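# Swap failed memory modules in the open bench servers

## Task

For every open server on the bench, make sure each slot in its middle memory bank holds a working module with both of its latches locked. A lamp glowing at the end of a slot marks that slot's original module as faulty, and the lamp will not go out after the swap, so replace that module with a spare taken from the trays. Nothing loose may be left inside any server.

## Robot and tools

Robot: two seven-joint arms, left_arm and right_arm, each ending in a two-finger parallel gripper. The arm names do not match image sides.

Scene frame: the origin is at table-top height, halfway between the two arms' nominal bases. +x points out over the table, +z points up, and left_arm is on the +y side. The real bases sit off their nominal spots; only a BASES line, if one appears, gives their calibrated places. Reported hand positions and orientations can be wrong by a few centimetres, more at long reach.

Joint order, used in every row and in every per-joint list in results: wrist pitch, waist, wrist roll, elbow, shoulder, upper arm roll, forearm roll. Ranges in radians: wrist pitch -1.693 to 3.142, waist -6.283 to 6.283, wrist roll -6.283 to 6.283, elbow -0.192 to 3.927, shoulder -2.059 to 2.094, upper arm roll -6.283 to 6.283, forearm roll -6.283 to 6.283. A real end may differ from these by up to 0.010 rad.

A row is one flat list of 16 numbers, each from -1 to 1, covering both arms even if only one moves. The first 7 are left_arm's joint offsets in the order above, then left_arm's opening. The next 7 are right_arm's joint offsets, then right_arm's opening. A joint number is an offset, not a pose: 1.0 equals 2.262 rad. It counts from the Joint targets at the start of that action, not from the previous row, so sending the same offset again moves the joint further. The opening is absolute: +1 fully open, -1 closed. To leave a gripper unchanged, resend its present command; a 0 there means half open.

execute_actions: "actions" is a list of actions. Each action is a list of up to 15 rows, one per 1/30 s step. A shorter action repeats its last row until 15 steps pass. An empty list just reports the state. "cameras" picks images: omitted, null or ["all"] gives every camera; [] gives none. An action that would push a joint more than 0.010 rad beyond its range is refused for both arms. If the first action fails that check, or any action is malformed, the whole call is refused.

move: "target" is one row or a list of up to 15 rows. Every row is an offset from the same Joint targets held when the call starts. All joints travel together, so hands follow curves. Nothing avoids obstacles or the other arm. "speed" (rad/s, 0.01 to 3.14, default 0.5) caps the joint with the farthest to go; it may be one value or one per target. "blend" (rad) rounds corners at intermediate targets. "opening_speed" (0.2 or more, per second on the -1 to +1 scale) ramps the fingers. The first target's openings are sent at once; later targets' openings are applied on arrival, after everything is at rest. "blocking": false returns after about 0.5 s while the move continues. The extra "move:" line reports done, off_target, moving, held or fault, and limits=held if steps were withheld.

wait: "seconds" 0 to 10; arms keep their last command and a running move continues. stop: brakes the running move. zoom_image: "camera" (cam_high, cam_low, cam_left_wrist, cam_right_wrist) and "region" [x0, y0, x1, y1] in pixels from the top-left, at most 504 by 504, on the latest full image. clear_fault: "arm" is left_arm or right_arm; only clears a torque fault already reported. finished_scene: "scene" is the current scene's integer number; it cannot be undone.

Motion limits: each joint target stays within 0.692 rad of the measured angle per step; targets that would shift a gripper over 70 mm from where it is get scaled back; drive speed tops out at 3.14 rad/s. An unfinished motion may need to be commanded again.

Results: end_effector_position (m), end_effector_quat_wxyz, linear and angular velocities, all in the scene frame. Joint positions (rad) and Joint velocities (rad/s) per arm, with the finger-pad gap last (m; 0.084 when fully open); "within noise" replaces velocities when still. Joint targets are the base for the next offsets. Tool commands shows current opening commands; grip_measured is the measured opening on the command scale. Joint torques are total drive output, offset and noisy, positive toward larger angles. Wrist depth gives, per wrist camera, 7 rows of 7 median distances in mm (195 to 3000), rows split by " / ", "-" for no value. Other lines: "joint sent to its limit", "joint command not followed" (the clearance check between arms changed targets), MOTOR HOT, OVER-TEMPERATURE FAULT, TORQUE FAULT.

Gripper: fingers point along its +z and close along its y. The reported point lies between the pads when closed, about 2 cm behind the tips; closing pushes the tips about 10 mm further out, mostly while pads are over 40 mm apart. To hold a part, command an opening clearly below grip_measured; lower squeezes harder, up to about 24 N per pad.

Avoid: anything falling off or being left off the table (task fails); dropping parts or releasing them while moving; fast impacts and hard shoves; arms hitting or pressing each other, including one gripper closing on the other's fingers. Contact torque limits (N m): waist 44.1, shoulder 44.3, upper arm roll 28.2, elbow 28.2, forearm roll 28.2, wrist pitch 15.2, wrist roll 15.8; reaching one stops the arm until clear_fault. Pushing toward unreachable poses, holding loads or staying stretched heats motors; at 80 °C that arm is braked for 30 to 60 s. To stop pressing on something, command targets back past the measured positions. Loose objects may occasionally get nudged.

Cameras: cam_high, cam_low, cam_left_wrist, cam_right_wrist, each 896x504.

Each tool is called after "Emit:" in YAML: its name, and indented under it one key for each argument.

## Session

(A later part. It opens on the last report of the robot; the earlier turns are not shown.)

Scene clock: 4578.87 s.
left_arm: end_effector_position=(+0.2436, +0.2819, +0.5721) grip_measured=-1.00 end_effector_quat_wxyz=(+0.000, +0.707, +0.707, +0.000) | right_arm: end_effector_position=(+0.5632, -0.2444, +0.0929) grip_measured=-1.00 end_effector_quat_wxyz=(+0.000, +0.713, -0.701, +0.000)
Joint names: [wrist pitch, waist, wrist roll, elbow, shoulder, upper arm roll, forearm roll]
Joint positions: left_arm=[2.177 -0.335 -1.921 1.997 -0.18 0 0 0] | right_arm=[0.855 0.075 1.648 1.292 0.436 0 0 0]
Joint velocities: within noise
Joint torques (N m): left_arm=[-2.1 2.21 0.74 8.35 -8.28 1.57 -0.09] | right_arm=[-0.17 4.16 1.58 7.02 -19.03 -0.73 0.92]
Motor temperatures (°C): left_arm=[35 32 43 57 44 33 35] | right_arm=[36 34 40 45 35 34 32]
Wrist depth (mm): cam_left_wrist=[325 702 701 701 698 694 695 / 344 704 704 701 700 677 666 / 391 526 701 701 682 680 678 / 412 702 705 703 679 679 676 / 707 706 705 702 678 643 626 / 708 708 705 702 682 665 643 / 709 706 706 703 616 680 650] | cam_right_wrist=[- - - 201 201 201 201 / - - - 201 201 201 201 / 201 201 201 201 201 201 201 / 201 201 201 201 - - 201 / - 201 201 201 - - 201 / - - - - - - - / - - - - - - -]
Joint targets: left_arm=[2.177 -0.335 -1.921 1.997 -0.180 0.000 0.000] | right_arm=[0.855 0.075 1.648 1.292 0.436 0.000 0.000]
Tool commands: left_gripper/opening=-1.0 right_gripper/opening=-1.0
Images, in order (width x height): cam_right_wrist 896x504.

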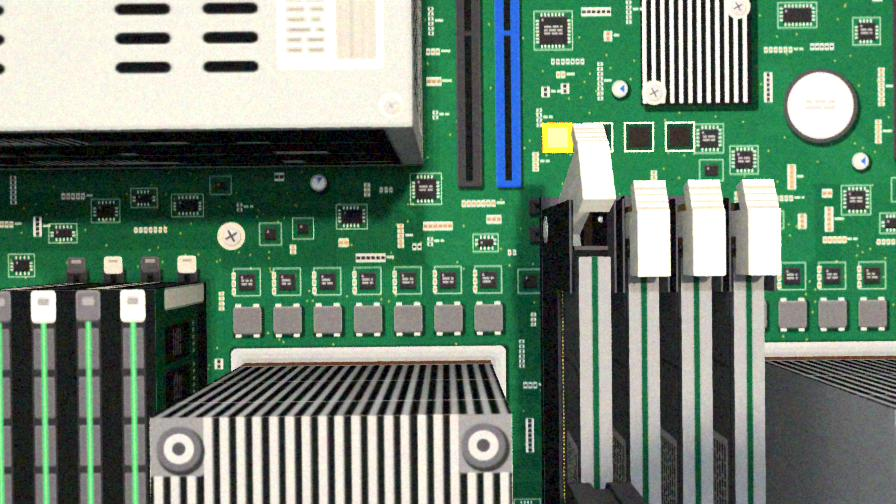

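Emit:
move:
  target: [0,0,0,0,0,0,0,-1,-0.001041,0,0,-0.000333,0.000708,0,0,-1]
  speed: 0.01
  cameras: []

Emit:
move:
  target: [0,0,0,0,0,0,0,-1,-0.001041,0,0,-0.000333,0.000708,0,0,-1]
  speed: 0.01
  cameras: ["cam_right_wrist"]

Scene clock: 4586.60 s.
left_arm: end_effector_position=(+0.2436, +0.2819, +0.5721) grip_measured=-1.00 end_effector_quat_wxyz=(+0.000, +0.707, +0.707, +0.000) | right_arm: end_effector_position=(+0.5632, -0.2444, +0.0920) grip_measured=-1.00 end_effector_quat_wxyz=(+0.000, +0.713, -0.701, +0.000)
Joint names: [wrist pitch, waist, wrist roll, elbow, shoulder, upper arm roll, forearm roll]
Joint positions: left_arm=[2.177 -0.335 -1.921 1.997 -0.18 0 0 0] | right_arm=[0.853 0.075 1.648 1.291 0.437 0 0 0]
Joint velocities: within noise
Joint torques (N m): left_arm=[-2.13 2.35 0.82 8.35 -8.34 1.55 -0.14] | right_arm=[-2.33 3.72 1.48 3.27 -3.36 -0.4 1.01]
Motor temperatures (°C): left_arm=[35 32 43 57 44 33 35] | right_arm=[36 34 40 45 35 34 32]
Wrist depth (mm): cam_left_wrist=[325 703 702 697 697 697 696 / 343 703 701 700 698 679 662 / 391 526 702 701 680 680 678 / 412 704 703 700 682 678 677 / 710 706 706 700 678 643 625 / 711 707 706 703 682 664 642 / 711 710 706 705 617 679 651] | cam_right_wrist=[- - - 200 200 201 200 / - - - 200 200 200 200 / 200 200 200 200 200 201 200 / 200 200 200 201 - - 201 / - 200 201 201 - - 201 / - - - - - - - / - - - - - - -]
Joint targets: left_arm=[2.177 -0.335 -1.921 1.997 -0.180 0.000 0.000] | right_arm=[0.853 0.075 1.648 1.291 0.438 0.000 0.000]
move: done
No camera images: "cameras" was empty.

Scene clock: 4587.30 s.
left_arm: end_effector_position=(+0.2436, +0.2819, +0.5721) grip_measured=-1.00 end_effector_quat_wxyz=(+0.000, +0.707, +0.707, +0.000) | right_arm: end_effector_position=(+0.5633, -0.2444, +0.0912) grip_measured=-1.00 end_effector_quat_wxyz=(+0.000, +0.713, -0.701, +0.000)
Joint names: [wrist pitch, waist, wrist roll, elbow, shoulder, upper arm roll, forearm roll]
Joint positions: left_arm=[2.177 -0.335 -1.921 1.997 -0.18 0 0 0] | right_arm=[0.851 0.075 1.648 1.29 0.439 0 0 0]
Joint velocities: within noise
Joint torques (N m): left_arm=[-2.1 2.18 0.75 8.4 -8.42 1.48 0.12] | right_arm=[-1.91 3.75 1.51 -1.19 4.31 -0.27 1.08]
Motor temperatures (°C): left_arm=[35 32 43 57 44 33 35] | right_arm=[36 34 40 45 34 34 32]
Wrist depth (mm): cam_left_wrist=[325 703 701 702 698 697 697 / 343 702 702 699 698 680 665 / 392 526 703 702 682 680 677 / 411 702 702 700 680 679 677 / 708 706 703 702 679 645 626 / 709 706 704 704 683 664 642 / 710 706 707 703 617 679 653] | cam_right_wrist=[- - - 200 200 200 200 / - - - 200 200 200 200 / 200 200 200 200 200 200 200 / 200 200 200 200 - - 200 / - 200 200 200 - - 200 / - - - - - - - / - - - - - - -]
Joint targets: left_arm=[2.177 -0.335 -1.921 1.997 -0.180 0.000 0.000] | right_arm=[0.851 0.075 1.648 1.290 0.439 0.000 0.000]
move: done
Images, in order (width x height): cam_right_wrist 896x504.

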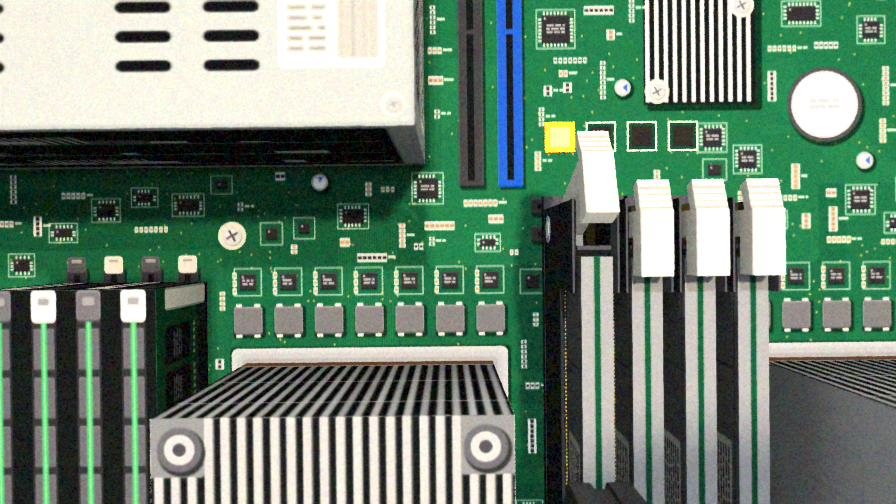

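Emit:
wait:
  seconds: 2
  cameras: []

Scene clock: 4597.43 s.
left_arm: end_effector_position=(+0.2436, +0.2819, +0.5721) grip_measured=-1.00 end_effector_quat_wxyz=(+0.000, +0.707, +0.707, +0.000) | right_arm: end_effector_position=(+0.5633, -0.2444, +0.0912) grip_measured=-1.00 end_effector_quat_wxyz=(+0.000, +0.713, -0.701, +0.000)
Joint names: [wrist pitch, waist, wrist roll, elbow, shoulder, upper arm roll, forearm roll]
Joint positions: left_arm=[2.177 -0.335 -1.921 1.997 -0.18 0 0 0] | right_arm=[0.851 0.075 1.648 1.29 0.439 0 0 0]
Joint velocities: within noise
Joint torques (N m): left_arm=[-2.09 2.23 0.79 8.33 -8.27 1.43 0.16] | right_arm=[-2.12 3.49 1.3 -1.16 4.17 0.48 0.96]
Motor temperatures (°C): left_arm=[35 32 43 57 44 33 35] | right_arm=[37 34 40 44 34 34 32]
Wrist depth (mm): cam_left_wrist=[325 704 703 699 698 698 694 / 343 702 701 701 698 680 664 / 392 527 704 701 680 680 677 / 411 701 704 700 679 677 677 / 708 704 703 702 677 645 624 / 705 707 705 703 683 664 644 / 708 707 707 704 617 681 650] | cam_right_wrist=[- - - 200 200 200 200 / - - - 200 200 200 200 / 200 200 200 200 200 200 200 / 200 200 200 200 - - 200 / - 200 200 200 - - 200 / - - - - - - - / - - - - - - -]
Joint targets: left_arm=[2.177 -0.335 -1.921 1.997 -0.180 0.000 0.000] | right_arm=[0.851 0.075 1.648 1.290 0.439 0.000 0.000]
Tool commands: left_gripper/opening=-1.0 right_gripper/opening=-1.0
wait: 2.00 s; at rest from the start
No camera images: "cameras" was empty.

Emit:
zoom_image:
  camera: "cam_right_wrist"
  region: [500, 100, 820, 504]

Emit:
zoom_image:
  camera: "cam_right_wrist"
  region: [540, 110, 680, 300]

Scaled by 1.248.

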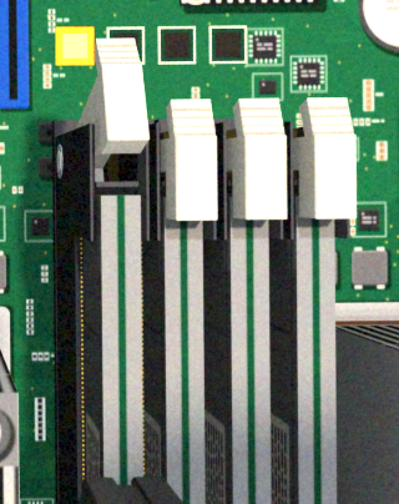

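Scaled by 2.653.

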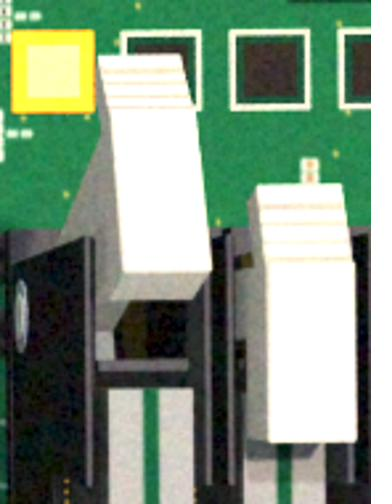

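Emit:
move:
  target: [0,0,0,0,0,0,0,-1,-0.00052,0,0,-0.000167,0.000354,0,0,-1]
  speed: 0.01
  cameras: ["cam_right_wrist"]

Scene clock: 4683.57 s.
left_arm: end_effector_position=(+0.2436, +0.2819, +0.5721) grip_measured=-1.00 end_effector_quat_wxyz=(+0.000, +0.707, +0.707, +0.000) | right_arm: end_effector_position=(+0.5631, -0.2444, +0.0904) grip_measured=-1.00 end_effector_quat_wxyz=(+0.000, +0.713, -0.701, +0.000)
Joint names: [wrist pitch, waist, wrist roll, elbow, shoulder, upper arm roll, forearm roll]
Joint positions: left_arm=[2.177 -0.335 -1.921 1.997 -0.18 0 0 0] | right_arm=[0.849 0.075 1.648 1.29 0.44 0 0 0]
Joint velocities: within noise
Joint torques (N m): left_arm=[-2.04 2.32 0.85 8.25 -8.45 1.59 0.23] | right_arm=[-0.54 2.89 1.27 6.06 -6.24 1 0.96]
Motor temperatures (°C): left_arm=[35 32 43 57 44 33 35] | right_arm=[37 34 39 42 34 34 32]
Wrist depth (mm): cam_left_wrist=[325 701 701 699 696 697 696 / 343 703 701 702 697 679 664 / 392 524 703 701 681 682 676 / 412 702 704 701 680 679 677 / 709 707 704 703 677 643 625 / 709 706 705 706 683 664 643 / 709 708 705 702 618 679 649] | cam_right_wrist=[- - - 198 199 199 199 / - - - 199 199 199 199 / 199 198 199 199 199 199 199 / 199 199 199 199 - - 199 / - 199 199 199 - - 199 / - - - - - - - / - - - - - - -]
Joint targets: left_arm=[2.177 -0.335 -1.921 1.997 -0.180 0.000 0.000] | right_arm=[0.850 0.075 1.648 1.290 0.440 0.000 0.000]
move: done
Images, in order (width x height): cam_right_wrist 896x504.

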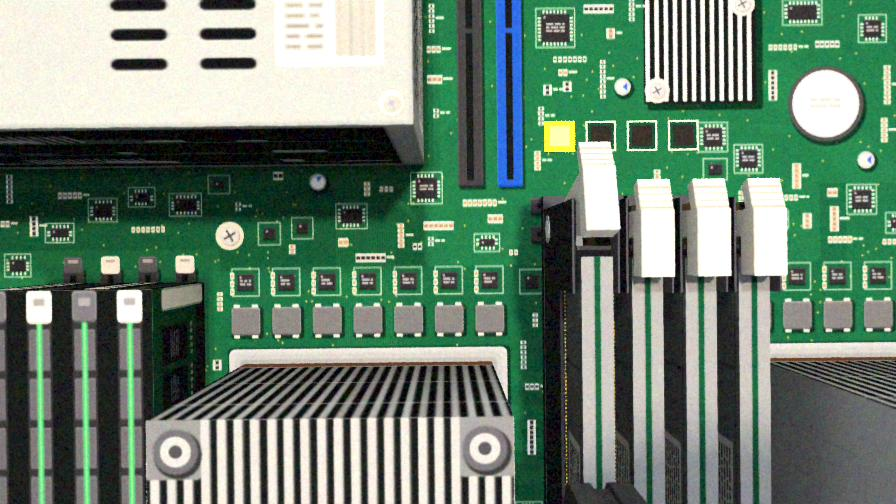

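Emit:
move:
  target: [0,0,0,0,0,0,0,-1,-0.00078,0,0,-0.00025,0.00053,0,0,-1]
  speed: 0.01
  cameras: []

Emit:
move:
  target: [0,0,0,0,0,0,0,-1,-0.00078,0,0,-0.00025,0.00053,0,0,-1]
  speed: 0.01
  cameras: ["cam_right_wrist"]

Scene clock: 4693.17 s.
left_arm: end_effector_position=(+0.2436, +0.2819, +0.5721) grip_measured=-1.00 end_effector_quat_wxyz=(+0.000, +0.707, +0.707, +0.000) | right_arm: end_effector_position=(+0.5631, -0.2445, +0.0896) grip_measured=-1.00 end_effector_quat_wxyz=(+0.000, +0.713, -0.701, +0.000)
Joint names: [wrist pitch, waist, wrist roll, elbow, shoulder, upper arm roll, forearm roll]
Joint positions: left_arm=[2.177 -0.335 -1.921 1.997 -0.18 0 0 0] | right_arm=[0.848 0.075 1.648 1.289 0.441 0 0 0]
Joint velocities: within noise
Joint torques (N m): left_arm=[-2.1 2.45 0.75 8.42 -8.09 1.44 0.24] | right_arm=[-0.74 2.73 1.06 2.83 -8.09 1.56 1.06]
Motor temperatures (°C): left_arm=[35 32 43 57 44 33 35] | right_arm=[37 34 39 42 34 34 32]
Wrist depth (mm): cam_left_wrist=[325 700 701 701 697 695 694 / 342 702 702 700 697 679 665 / 391 526 703 702 680 680 678 / 412 703 702 700 679 678 679 / 707 707 704 701 680 643 627 / 708 707 704 704 682 666 642 / 710 706 708 705 619 682 648] | cam_right_wrist=[- - - 198 198 198 198 / - - - 198 198 198 198 / 198 198 198 198 198 198 199 / 198 198 198 198 - - 198 / - 198 198 198 - - 199 / - - - - - - - / - - - - - - -]
Joint targets: left_arm=[2.177 -0.335 -1.921 1.997 -0.180 0.000 0.000] | right_arm=[0.848 0.075 1.648 1.289 0.441 0.000 0.000]
move: done
No camera images: "cameras" was empty.

Scene clock: 4693.87 s.
left_arm: end_effector_position=(+0.2436, +0.2819, +0.5721) grip_measured=-1.00 end_effector_quat_wxyz=(+0.000, +0.707, +0.707, +0.000) | right_arm: end_effector_position=(+0.5632, -0.2444, +0.0889) grip_measured=-1.00 end_effector_quat_wxyz=(+0.000, +0.713, -0.701, +0.000)
Joint names: [wrist pitch, waist, wrist roll, elbow, shoulder, upper arm roll, forearm roll]
Joint positions: left_arm=[2.177 -0.335 -1.921 1.997 -0.18 0 0 0] | right_arm=[0.846 0.075 1.648 1.289 0.442 0 0 0]
Joint velocities: within noise
Joint torques (N m): left_arm=[-2.12 2.53 0.74 8.33 -8.33 1.47 0.45] | right_arm=[-0.96 2.61 1.14 1.68 -5.4 1.7 1.03]
Motor temperatures (°C): left_arm=[35 32 43 57 44 33 35] | right_arm=[37 34 39 42 34 34 32]
Wrist depth (mm): cam_left_wrist=[325 704 702 700 699 694 696 / 343 705 702 700 696 680 665 / 391 527 702 703 681 681 678 / 412 702 703 700 679 678 676 / 705 706 705 700 678 642 626 / 709 708 705 704 681 665 644 / 711 710 706 706 617 681 649] | cam_right_wrist=[- - - 197 197 197 197 / - - - 197 197 197 197 / 197 197 197 197 197 197 198 / 197 197 197 197 - - 198 / - 197 198 198 - - 198 / - - - - - - - / - - - - - - -]
Joint targets: left_arm=[2.177 -0.335 -1.921 1.997 -0.180 0.000 0.000] | right_arm=[0.846 0.075 1.648 1.289 0.442 0.000 0.000]
move: done
Images, in order (width x height): cam_right_wrist 896x504.

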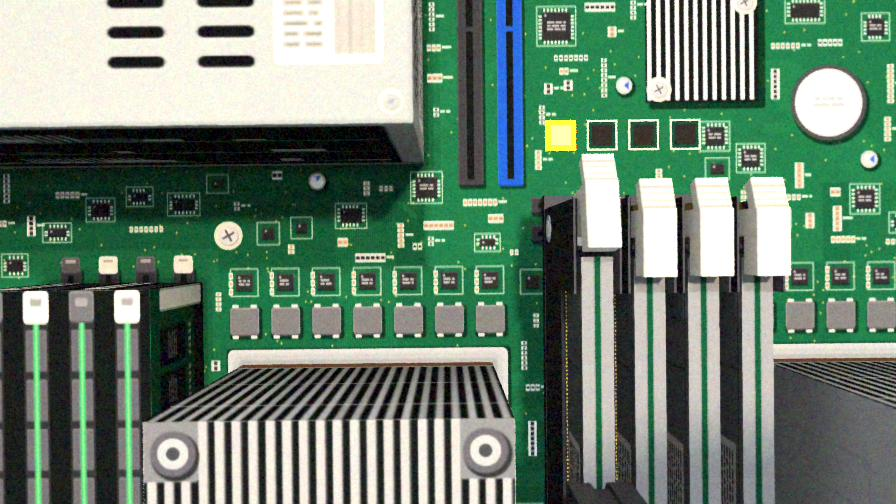

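Emit:
move:
  target: [0,0,0,0,0,0,0,-1,-0.00078,0,0,-0.00025,0.00053,0,0,-1]
  speed: 0.01
  cameras: []

Emit:
move:
  target: [0,0,0,0,0,0,0,-1,-0.00078,0,0,-0.00025,0.00053,0,0,-1]
  speed: 0.01
  cameras: ["cam_right_wrist"]

Scene clock: 4702.67 s.
left_arm: end_effector_position=(+0.2436, +0.2819, +0.5721) grip_measured=-1.00 end_effector_quat_wxyz=(+0.000, +0.707, +0.707, +0.000) | right_arm: end_effector_position=(+0.5632, -0.2444, +0.0882) grip_measured=-1.00 end_effector_quat_wxyz=(+0.000, +0.713, -0.701, +0.000)
Joint names: [wrist pitch, waist, wrist roll, elbow, shoulder, upper arm roll, forearm roll]
Joint positions: left_arm=[2.177 -0.335 -1.921 1.997 -0.18 0 0 0] | right_arm=[0.844 0.075 1.648 1.288 0.443 0 0 0]
Joint velocities: within noise
Joint torques (N m): left_arm=[-2.16 2.25 0.79 8.31 -8.52 1.59 0.31] | right_arm=[-0.67 2.48 0.98 -1.59 1.16 2.18 1]
Motor temperatures (°C): left_arm=[35 32 43 57 44 33 35] | right_arm=[37 34 39 42 34 34 32]
Wrist depth (mm): cam_left_wrist=[325 703 704 698 697 695 693 / 343 705 703 701 697 678 664 / 392 526 703 701 683 679 678 / 412 702 701 702 679 680 676 / 708 704 704 702 680 645 626 / 708 705 706 702 680 666 644 / 709 707 706 703 618 680 649] | cam_right_wrist=[- - - 197 197 197 197 / - - - 197 197 197 197 / 197 197 197 197 197 197 197 / 197 197 197 197 - - 197 / - 197 197 197 - - 197 / - - - - - - - / - - - - - - -]
Joint targets: left_arm=[2.177 -0.335 -1.921 1.997 -0.180 0.000 0.000] | right_arm=[0.844 0.075 1.648 1.288 0.444 0.000 0.000]
move: done
No camera images: "cameras" was empty.

Scene clock: 4703.37 s.
left_arm: end_effector_position=(+0.2436, +0.2819, +0.5721) grip_measured=-1.00 end_effector_quat_wxyz=(+0.000, +0.707, +0.707, +0.000) | right_arm: end_effector_position=(+0.5632, -0.2444, +0.0875) grip_measured=-1.00 end_effector_quat_wxyz=(+0.000, +0.713, -0.701, +0.000)
Joint names: [wrist pitch, waist, wrist roll, elbow, shoulder, upper arm roll, forearm roll]
Joint positions: left_arm=[2.177 -0.335 -1.921 1.997 -0.18 0 0 0] | right_arm=[0.843 0.075 1.648 1.288 0.445 0 0 0]
Joint velocities: within noise
Joint torques (N m): left_arm=[-2.13 2.45 0.81 8.32 -8.4 1.31 0.39] | right_arm=[-0.72 2.41 1.04 -1.65 2.08 2.3 1.05]
Motor temperatures (°C): left_arm=[35 32 43 57 44 33 35] | right_arm=[37 34 39 42 34 34 32]
Wrist depth (mm): cam_left_wrist=[325 703 701 700 696 696 696 / 343 703 701 698 699 678 664 / 391 525 702 699 681 678 679 / 411 701 703 701 679 677 677 / 710 706 707 702 678 645 625 / 710 708 706 705 683 665 644 / 710 710 705 706 615 680 650] | cam_right_wrist=[- - - 196 196 196 196 / - - - 196 196 196 196 / 196 196 196 196 196 196 196 / 196 196 196 197 - - 197 / - 196 197 196 - - 197 / - - - - - - - / - - - - - - -]
Joint targets: left_arm=[2.177 -0.335 -1.921 1.997 -0.180 0.000 0.000] | right_arm=[0.842 0.075 1.648 1.288 0.445 0.000 0.000]
move: done
Images, in order (width x height): cam_right_wrist 896x504.

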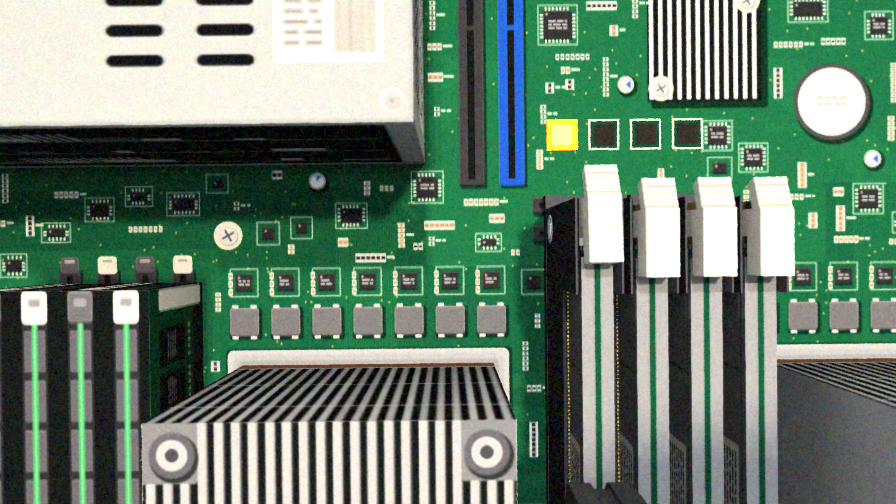

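Emit:
move:
  target: [0,0,0,0,0,0,0,-1,-0.00078,0,0,-0.00025,0.00053,0,0,-1]
  speed: 0.01
  cameras: ["cam_right_wrist"]

Scene clock: 4710.60 s.
left_arm: end_effector_position=(+0.2436, +0.2819, +0.5721) grip_measured=-1.00 end_effector_quat_wxyz=(+0.000, +0.707, +0.707, +0.000) | right_arm: end_effector_position=(+0.5630, -0.2444, +0.0865) grip_measured=-1.00 end_effector_quat_wxyz=(+0.000, +0.713, -0.701, +0.000)
Joint names: [wrist pitch, waist, wrist roll, elbow, shoulder, upper arm roll, forearm roll]
Joint positions: left_arm=[2.177 -0.335 -1.921 1.997 -0.18 0 0 0] | right_arm=[0.841 0.075 1.648 1.287 0.446 0 0 0]
Joint velocities: within noise
Joint torques (N m): left_arm=[-2.07 2.29 0.84 8.25 -8.22 1.45 0.33] | right_arm=[-0.82 2.08 0.87 3.3 -8.73 2.22 1.11]
Motor temperatures (°C): left_arm=[35 32 43 57 44 33 35] | right_arm=[37 34 39 42 34 34 32]
Wrist depth (mm): cam_left_wrist=[325 704 700 700 699 697 694 / 343 705 704 702 697 678 667 / 392 526 704 701 680 679 676 / 412 703 705 702 678 678 676 / 708 706 703 702 678 643 626 / 711 706 706 704 682 666 643 / 711 709 707 706 618 680 651] | cam_right_wrist=[- - - - - - - / - - - - - - - / - - - - - - - / - - - - - - - / - - - - - - - / - - - - - - - / - - - - - - -]
Joint targets: left_arm=[2.177 -0.335 -1.921 1.997 -0.180 0.000 0.000] | right_arm=[0.841 0.075 1.648 1.287 0.446 0.000 0.000]
move: done
Images, in order (width x height): cam_right_wrist 896x504.

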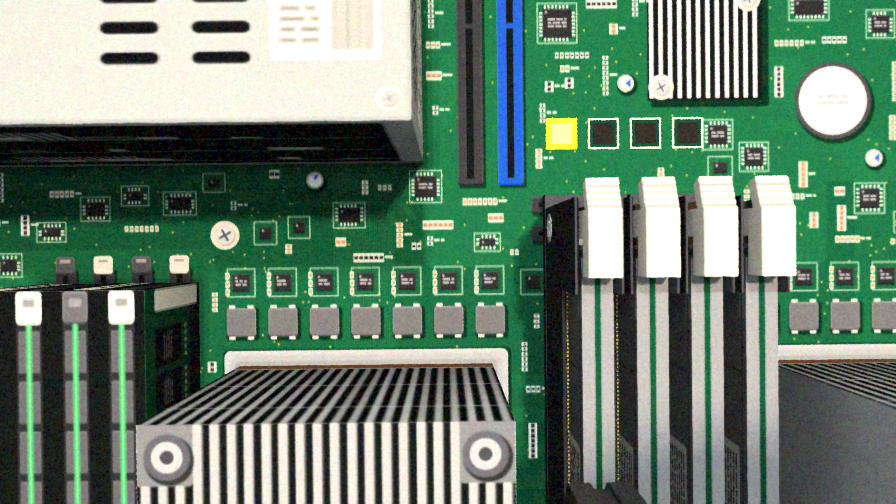

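Emit:
move:
  target: [0,0,0,0,0,0,0,-1,-0.00042,0,0,-0.000133,0.000283,0,0,-1]
  speed: 0.01
  cameras: []

Scene clock: 4715.97 s.
left_arm: end_effector_position=(+0.2436, +0.2819, +0.5721) grip_measured=-1.00 end_effector_quat_wxyz=(+0.000, +0.707, +0.707, +0.000) | right_arm: end_effector_position=(+0.5632, -0.2444, +0.0864) grip_measured=-1.00 end_effector_quat_wxyz=(+0.000, +0.713, -0.701, +0.000)
Joint names: [wrist pitch, waist, wrist roll, elbow, shoulder, upper arm roll, forearm roll]
Joint positions: left_arm=[2.177 -0.335 -1.921 1.997 -0.18 0 0 0] | right_arm=[0.84 0.075 1.648 1.287 0.446 0 0 0]
Joint velocities: within noise
Joint torques (N m): left_arm=[-2.17 2.49 0.82 8.31 -8.31 1.46 0.44] | right_arm=[-0.87 1.75 0.74 1.7 -3.12 -5.08 1.07]
Motor temperatures (°C): left_arm=[35 32 43 57 44 33 35] | right_arm=[37 34 39 42 34 34 32]
Wrist depth (mm): cam_left_wrist=[325 701 702 701 698 698 694 / 342 701 703 700 699 680 665 / 392 525 702 701 680 680 679 / 412 703 702 703 679 679 675 / 709 707 706 700 678 643 628 / 709 706 704 704 681 666 644 / 708 709 706 705 617 681 650] | cam_right_wrist=[- - - - - - - / - - - - - - - / - - - - - - - / - - - - - - - / - - - - - - - / - - - - - - - / - - - - - - -]
Joint targets: left_arm=[2.177 -0.335 -1.921 1.997 -0.180 0.000 0.000] | right_arm=[0.840 0.075 1.648 1.287 0.447 0.000 0.000]
move: done
No camera images: "cameras" was empty.

Emit:
move:
  target:
    - [0,0,0,0,0,0,0,-1,0.01415,0,0,0.00442,-0.0095,0,0,-1]
    - [0,0,0,0,0,0,0,-1,0.0464,0,0,0.0188,-0.02785,0,0,-1]
    - [0,0,0,0,0,0,0,-1,0.1240,0,0,0.0616,-0.0624,0,0,-1]
    - [0,0,0,0,0,0,0,-1,0.15937,0.05977,0.06813,0.08846,-0.07091,0,0,-1]
  speed: [0.04, 0.15, 0.4, 0.4]
  blend: [0, 0.02, 0.05, 0]
  cameras: ["cam_right_wrist", "cam_high"]

Scene clock: 4745.67 s.
left_arm: end_effector_position=(+0.2436, +0.2819, +0.5721) grip_measured=-1.00 end_effector_quat_wxyz=(+0.000, +0.707, +0.707, +0.000) | right_arm: end_effector_position=(+0.5507, -0.1704, +0.2301) grip_measured=-1.00 end_effector_quat_wxyz=(+0.000, +0.707, -0.707, +0.000)
Joint names: [wrist pitch, waist, wrist roll, elbow, shoulder, upper arm roll, forearm roll]
Joint positions: left_arm=[2.177 -0.335 -1.921 1.997 -0.18 0 0 0] | right_arm=[1.2 0.21 1.802 1.487 0.286 0 0 0]
Joint velocities: within noise
Joint torques (N m): left_arm=[-2.17 2.49 0.84 8.3 -8.3 1.55 0.7] | right_arm=[-0.58 4.77 1.94 24.27 -42.33 1.09 1.1]
Motor temperatures (°C): left_arm=[35 32 43 57 44 33 35] | right_arm=[36 34 39 43 34 35 32]
Wrist depth (mm): cam_left_wrist=[325 702 700 699 699 698 694 / 343 703 703 701 697 680 663 / 392 525 700 702 680 678 675 / 412 701 702 702 679 679 677 / 710 707 704 702 677 645 625 / 708 709 705 704 681 665 643 / 709 709 705 705 617 680 650] | cam_right_wrist=[274 281 310 337 338 337 333 / 302 337 337 337 338 339 303 / 300 302 272 338 309 273 304 / 299 302 272 273 293 274 304 / 297 302 272 273 293 273 304 / 296 303 338 337 293 338 305 / 294 337 338 339 338 332 326]
Joint targets: left_arm=[2.177 -0.335 -1.921 1.997 -0.180 0.000 0.000] | right_arm=[1.200 0.210 1.802 1.487 0.286 0.000 0.000]
move: done
Images, in order (width x height): cam_high 896x504, cam_right_wrist 896x504.

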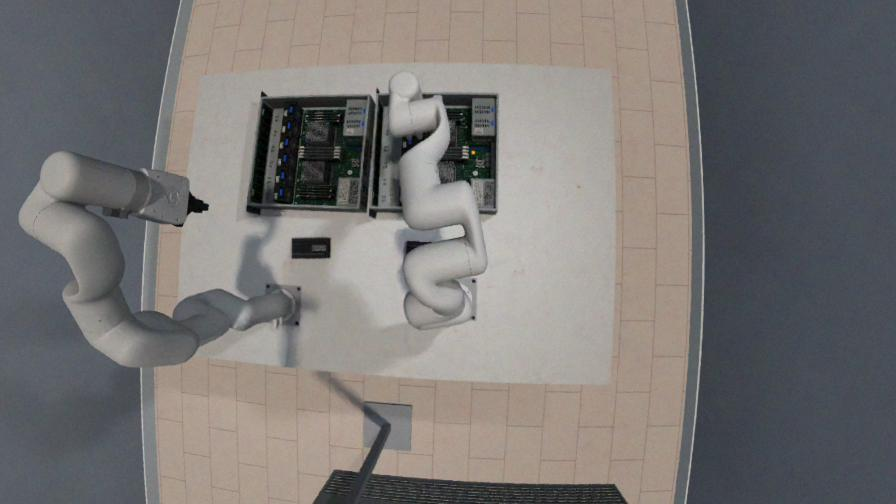

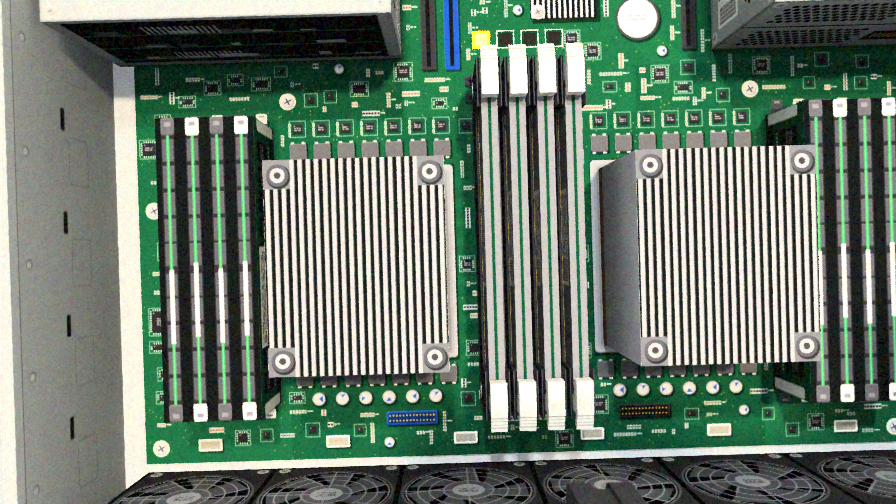

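Emit:
zoom_image:
  camera: "cam_right_wrist"
  region: [450, 350, 640, 457]

Emit:
zoom_image:
  camera: "cam_right_wrist"
  region: [440, 20, 640, 132]

Emit:
zoom_image:
  camera: "cam_right_wrist"
  region: [130, 0, 896, 504]

Scaled by 2.653.

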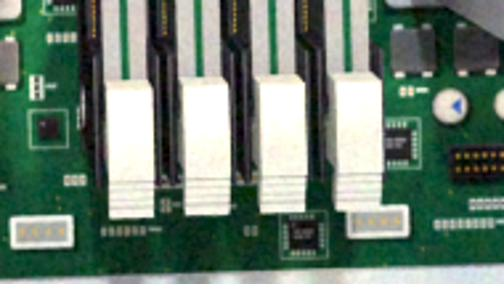

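Scaled by 2.520.

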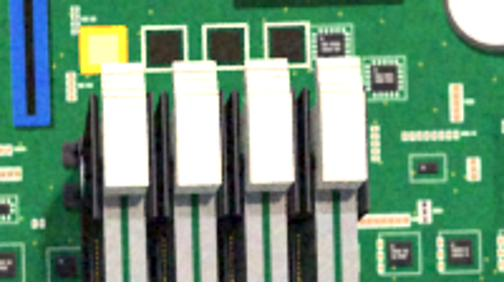

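Region (130, 0, 896, 504) is 766x504 pixels. A region can be at most 504 by 504 pixels.

Emit:
execute_actions:
  actions: []
  cameras: ["cam_high", "cam_low"]

Emit:
zoom_image:
  camera: "cam_high"
  region: [250, 90, 380, 215]

Emit:
zoom_image:
  camera: "cam_high"
  region: [370, 85, 510, 265]

Scene clock: 4777.97 s.
left_arm: end_effector_position=(+0.2436, +0.2819, +0.5721) grip_measured=-1.00 end_effector_quat_wxyz=(+0.000, +0.707, +0.707, +0.000) | right_arm: end_effector_position=(+0.5507, -0.1703, +0.2301) grip_measured=-1.00 end_effector_quat_wxyz=(+0.000, +0.707, -0.707, +0.000)
Joint names: [wrist pitch, waist, wrist roll, elbow, shoulder, upper arm roll, forearm roll]
Joint positions: left_arm=[2.177 -0.335 -1.921 1.997 -0.18 0 0 0] | right_arm=[1.2 0.21 1.802 1.487 0.286 0 0 0]
Joint velocities: within noise
Joint torques (N m): left_arm=[-2.16 2.45 0.73 8.26 -8.5 1.43 0.73] | right_arm=[-0.96 5.28 1.91 23.02 -41.99 2.97 1]
Motor temperatures (°C): left_arm=[35 32 43 57 44 33 35] | right_arm=[36 34 40 50 36 34 32]
Wrist depth (mm): cam_left_wrist=[325 703 702 700 699 695 694 / 343 704 703 700 696 681 664 / 392 525 700 703 681 679 676 / 412 702 702 702 680 679 675 / 706 707 706 702 678 645 624 / 708 706 706 702 682 663 643 / 710 711 706 706 617 679 649] | cam_right_wrist=[274 282 310 337 338 337 334 / 301 337 337 338 338 339 304 / 300 302 273 338 309 273 303 / 298 303 272 272 293 273 303 / 297 302 273 273 293 274 304 / 296 302 338 338 293 339 305 / 294 338 337 338 339 332 327]
Joint targets: left_arm=[2.177 -0.335 -1.921 1.997 -0.180 0.000 0.000] | right_arm=[1.200 0.210 1.802 1.487 0.286 0.000 0.000]
Tool commands: left_gripper/opening=-1.0 right_gripper/opening=-1.0
Images, in order (width x height): cam_high 896x504, cam_low 896x504.

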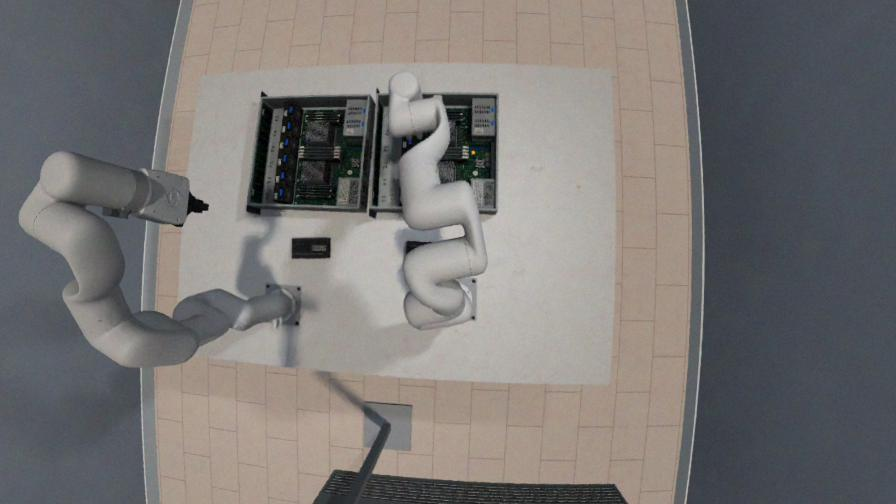

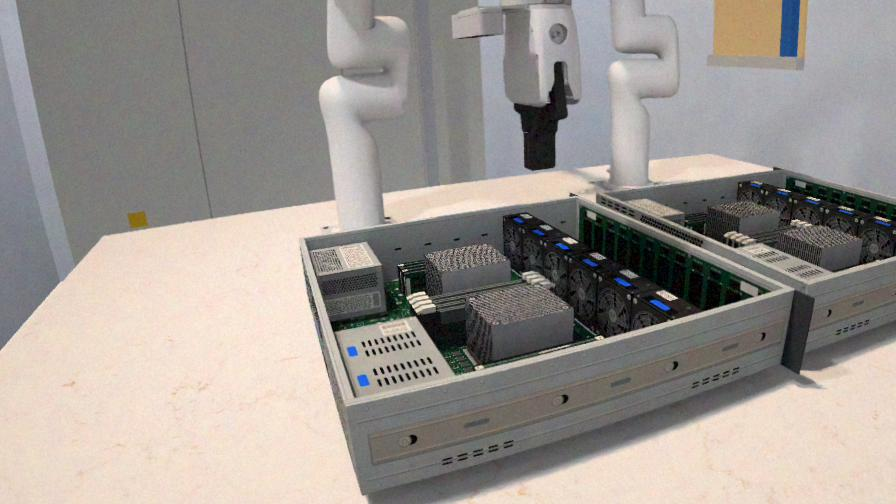

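Scaled by 3.877.

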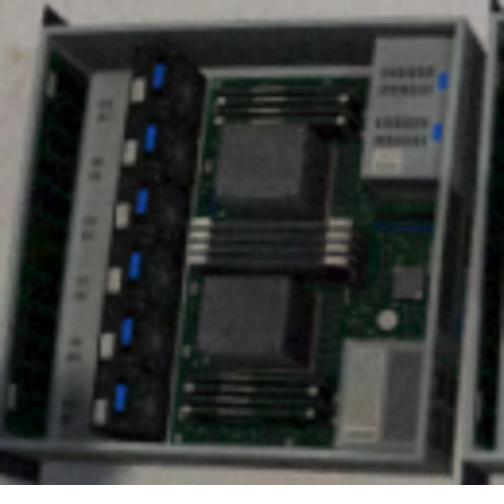

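Scaled by 2.800.

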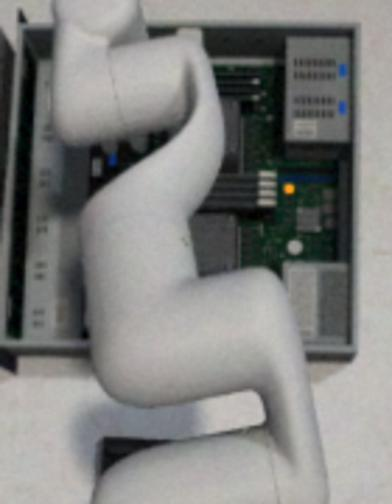

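Emit:
zoom_image:
  camera: "cam_high"
  region: [290, 135, 360, 175]

Emit:
zoom_image:
  camera: "cam_low"
  region: [640, 160, 896, 304]

Scaled by 7.200.

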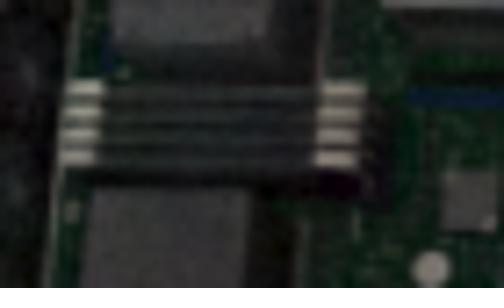

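Scaled by 1.969.

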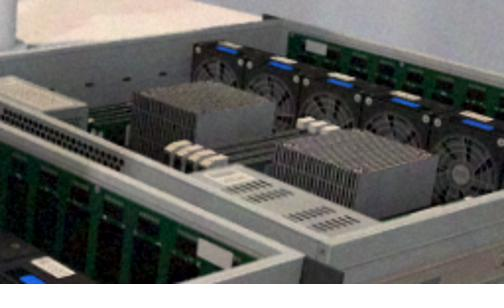

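Emit:
zoom_image:
  camera: "cam_low"
  region: [700, 210, 820, 278]

Emit:
zoom_image:
  camera: "cam_high"
  region: [325, 140, 355, 175]

Emit:
zoom_image:
  camera: "cam_high"
  region: [450, 140, 480, 175]

Scaled by 4.200.

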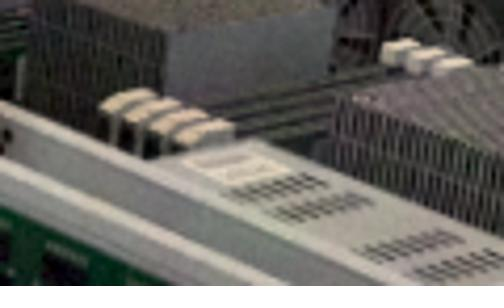

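Scaled by 14.400.

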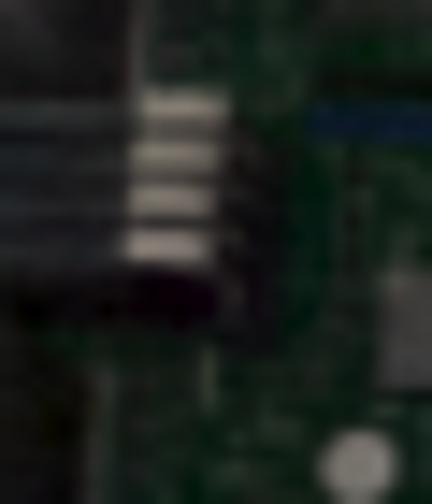

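Scaled by 14.400.

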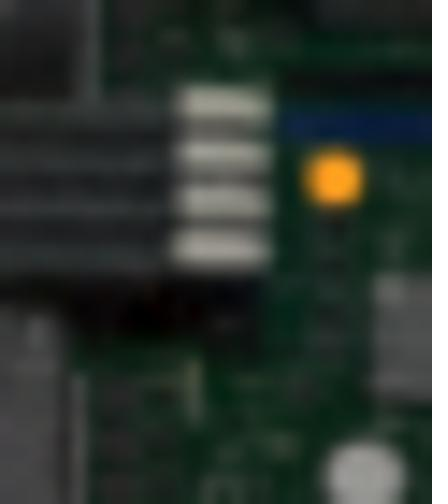

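Emit:
finished_scene:
  scene: 2

The scene is finished: the task was done.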